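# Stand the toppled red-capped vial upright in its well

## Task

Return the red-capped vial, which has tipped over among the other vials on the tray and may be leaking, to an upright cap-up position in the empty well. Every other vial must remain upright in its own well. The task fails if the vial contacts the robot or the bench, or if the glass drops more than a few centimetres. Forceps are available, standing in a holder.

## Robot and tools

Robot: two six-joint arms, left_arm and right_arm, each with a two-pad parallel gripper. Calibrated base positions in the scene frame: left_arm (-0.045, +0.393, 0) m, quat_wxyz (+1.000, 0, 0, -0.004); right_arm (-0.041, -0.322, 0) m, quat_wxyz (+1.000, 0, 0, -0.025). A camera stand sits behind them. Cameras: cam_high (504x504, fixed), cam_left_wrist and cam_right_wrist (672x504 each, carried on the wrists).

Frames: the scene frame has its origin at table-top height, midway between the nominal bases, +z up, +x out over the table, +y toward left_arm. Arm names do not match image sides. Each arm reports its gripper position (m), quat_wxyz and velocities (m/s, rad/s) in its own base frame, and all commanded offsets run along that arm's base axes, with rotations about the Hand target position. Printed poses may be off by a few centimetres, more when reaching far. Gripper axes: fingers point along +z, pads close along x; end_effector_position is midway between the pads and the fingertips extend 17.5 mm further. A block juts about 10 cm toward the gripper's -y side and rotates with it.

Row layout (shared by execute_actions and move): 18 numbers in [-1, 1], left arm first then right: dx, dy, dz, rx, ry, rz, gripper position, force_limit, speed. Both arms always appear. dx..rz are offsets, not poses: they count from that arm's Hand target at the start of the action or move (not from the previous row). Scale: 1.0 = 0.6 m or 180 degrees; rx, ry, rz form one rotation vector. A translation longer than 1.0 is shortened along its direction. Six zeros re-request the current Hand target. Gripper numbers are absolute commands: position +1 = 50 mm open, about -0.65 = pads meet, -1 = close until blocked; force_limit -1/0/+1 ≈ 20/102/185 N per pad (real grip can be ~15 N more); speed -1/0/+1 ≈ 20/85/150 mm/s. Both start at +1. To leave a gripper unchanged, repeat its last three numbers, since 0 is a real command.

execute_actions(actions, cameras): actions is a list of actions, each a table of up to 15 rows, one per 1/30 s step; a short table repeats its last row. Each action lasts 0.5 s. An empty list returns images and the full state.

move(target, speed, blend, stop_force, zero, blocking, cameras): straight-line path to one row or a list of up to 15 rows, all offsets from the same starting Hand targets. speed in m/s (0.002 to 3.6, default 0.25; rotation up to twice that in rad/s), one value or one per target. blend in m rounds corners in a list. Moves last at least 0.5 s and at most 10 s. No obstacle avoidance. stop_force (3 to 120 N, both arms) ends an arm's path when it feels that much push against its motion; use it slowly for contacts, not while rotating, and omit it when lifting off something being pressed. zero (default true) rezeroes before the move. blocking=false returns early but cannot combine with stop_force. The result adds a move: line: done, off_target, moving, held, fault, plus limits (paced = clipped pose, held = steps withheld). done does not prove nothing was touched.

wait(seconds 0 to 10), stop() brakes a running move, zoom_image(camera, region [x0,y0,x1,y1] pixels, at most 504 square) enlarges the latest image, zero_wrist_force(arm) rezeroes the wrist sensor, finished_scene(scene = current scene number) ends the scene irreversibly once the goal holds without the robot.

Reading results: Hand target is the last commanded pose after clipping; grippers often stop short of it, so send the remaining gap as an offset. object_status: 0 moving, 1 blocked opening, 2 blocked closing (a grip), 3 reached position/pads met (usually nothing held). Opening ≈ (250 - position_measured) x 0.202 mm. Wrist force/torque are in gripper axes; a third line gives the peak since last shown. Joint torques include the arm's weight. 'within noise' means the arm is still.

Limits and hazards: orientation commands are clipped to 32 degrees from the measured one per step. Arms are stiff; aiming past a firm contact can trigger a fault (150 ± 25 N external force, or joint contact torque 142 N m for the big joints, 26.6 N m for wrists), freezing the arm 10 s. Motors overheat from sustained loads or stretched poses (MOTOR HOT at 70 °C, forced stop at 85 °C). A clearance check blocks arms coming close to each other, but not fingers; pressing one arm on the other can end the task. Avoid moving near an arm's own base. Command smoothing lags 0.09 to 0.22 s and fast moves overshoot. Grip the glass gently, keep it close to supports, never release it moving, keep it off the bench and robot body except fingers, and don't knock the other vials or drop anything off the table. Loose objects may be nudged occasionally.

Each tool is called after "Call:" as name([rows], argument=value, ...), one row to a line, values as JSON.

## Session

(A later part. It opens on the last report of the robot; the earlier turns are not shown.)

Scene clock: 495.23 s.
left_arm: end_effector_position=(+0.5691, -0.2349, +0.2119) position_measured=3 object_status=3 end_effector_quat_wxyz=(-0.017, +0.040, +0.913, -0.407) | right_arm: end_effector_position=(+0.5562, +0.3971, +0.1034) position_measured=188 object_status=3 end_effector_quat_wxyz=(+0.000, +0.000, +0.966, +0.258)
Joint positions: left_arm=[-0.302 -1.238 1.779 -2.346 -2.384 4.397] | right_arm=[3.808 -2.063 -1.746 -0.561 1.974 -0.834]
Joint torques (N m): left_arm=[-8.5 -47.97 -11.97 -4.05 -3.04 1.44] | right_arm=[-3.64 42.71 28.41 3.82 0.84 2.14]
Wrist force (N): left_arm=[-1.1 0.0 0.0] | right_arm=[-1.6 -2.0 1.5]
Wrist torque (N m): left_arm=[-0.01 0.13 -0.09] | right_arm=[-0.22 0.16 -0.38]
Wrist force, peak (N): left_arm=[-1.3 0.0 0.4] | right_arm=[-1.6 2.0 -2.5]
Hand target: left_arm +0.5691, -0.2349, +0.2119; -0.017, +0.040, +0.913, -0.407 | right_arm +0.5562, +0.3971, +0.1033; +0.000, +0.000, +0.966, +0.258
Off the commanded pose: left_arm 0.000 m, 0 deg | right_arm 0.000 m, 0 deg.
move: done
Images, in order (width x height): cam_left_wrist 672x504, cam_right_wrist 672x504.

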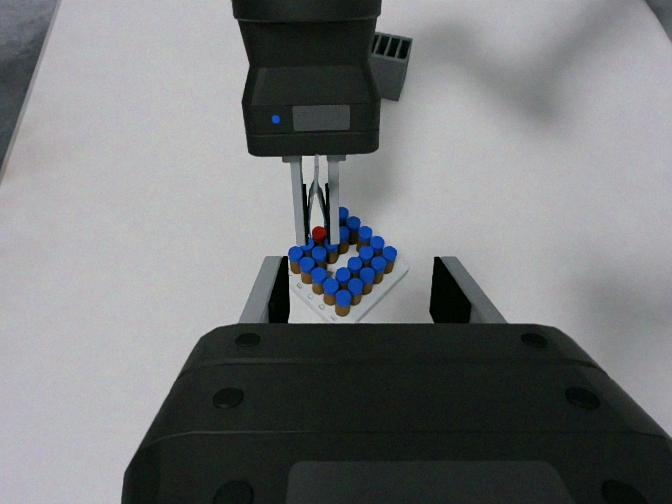

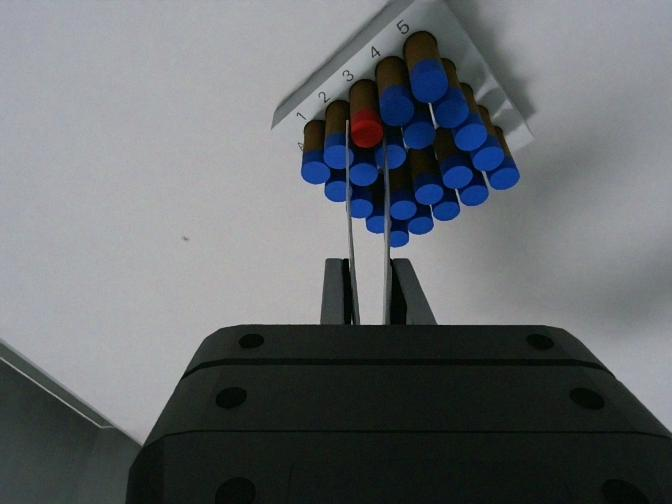

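Call:
move([
  [0,0,0,0,0,0,1,1,1,0,0,0.05,0,0,0,-0.24,-0.9,-1],
  [0,0,0,0,0,0,1,1,1,0,-0.1,0.2,0,0,0,-0.24,-0.9,-1],
], speed=[0.05,0.15], cameras=["all"])

Call:
zoom_image(camera="cam_left_wrist", region=[280, 190, 420, 330])

Scene clock: 503.57 s.
left_arm: end_effector_position=(+0.5691, -0.2349, +0.2119) position_measured=3 object_status=3 end_effector_quat_wxyz=(-0.017, +0.040, +0.913, -0.407) | right_arm: end_effector_position=(+0.5562, +0.3371, +0.2234) position_measured=188 object_status=3 end_effector_quat_wxyz=(+0.000, +0.000, +0.966, +0.259)
Joint positions: left_arm=[-0.302 -1.238 1.779 -2.346 -2.384 4.397] | right_arm=[3.725 -1.862 -1.678 -0.865 2.001 -0.919]
Joint torques (N m): left_arm=[-8.71 -47.7 -12.01 -3.96 -3.03 1.36] | right_arm=[5.83 38.08 11.79 3.16 -0.5 3.41]
Wrist force (N): left_arm=[-1.0 0.0 0.4] | right_arm=[-1.9 -2.1 1.5]
Wrist torque (N m): left_arm=[-0.02 0.12 -0.09] | right_arm=[-0.23 0.17 -0.37]
Wrist force, peak (N): left_arm=[-1.2 0.2 0.6] | right_arm=[-1.4 -1.4 4.2]
Hand target: left_arm +0.5691, -0.2349, +0.2119; -0.017, +0.040, +0.913, -0.407 | right_arm +0.5562, +0.3371, +0.2233; +0.000, +0.000, +0.966, +0.258
Off the commanded pose: left_arm 0.000 m, 0 deg | right_arm 0.000 m, 0 deg.
move: done

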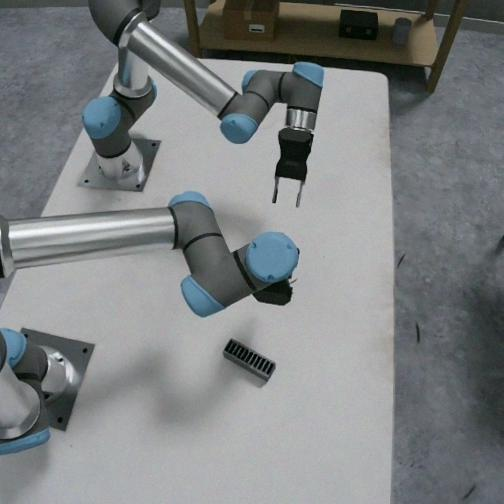

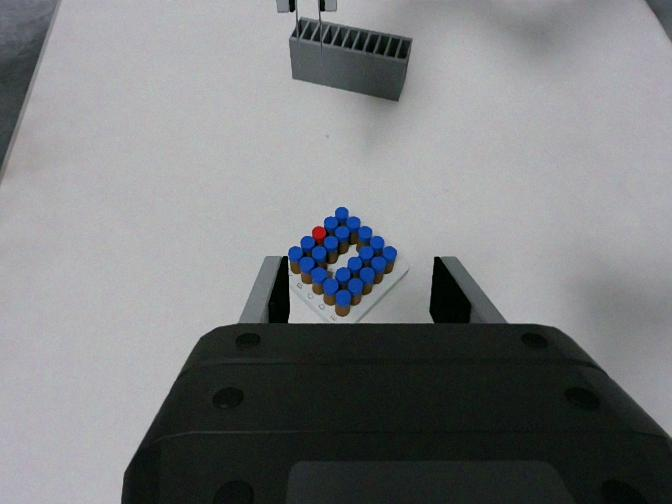

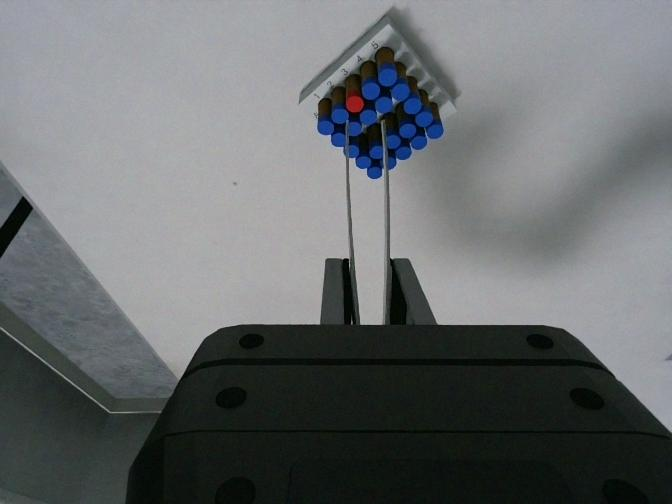

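Scaled by 3.600 from the camera's 672x504 image, which has a finer 960x720 frame.

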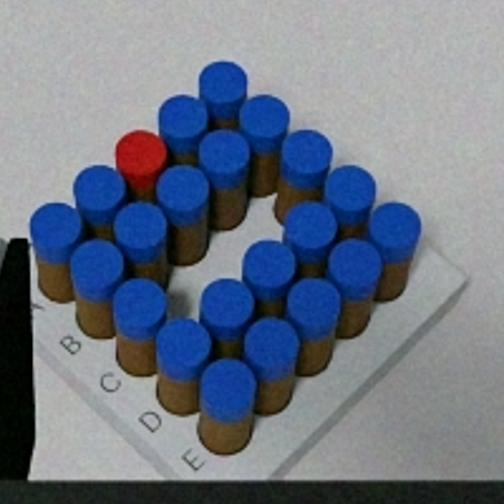

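Call:
finished_scene(scene=2)

The scene is finished: the task was done.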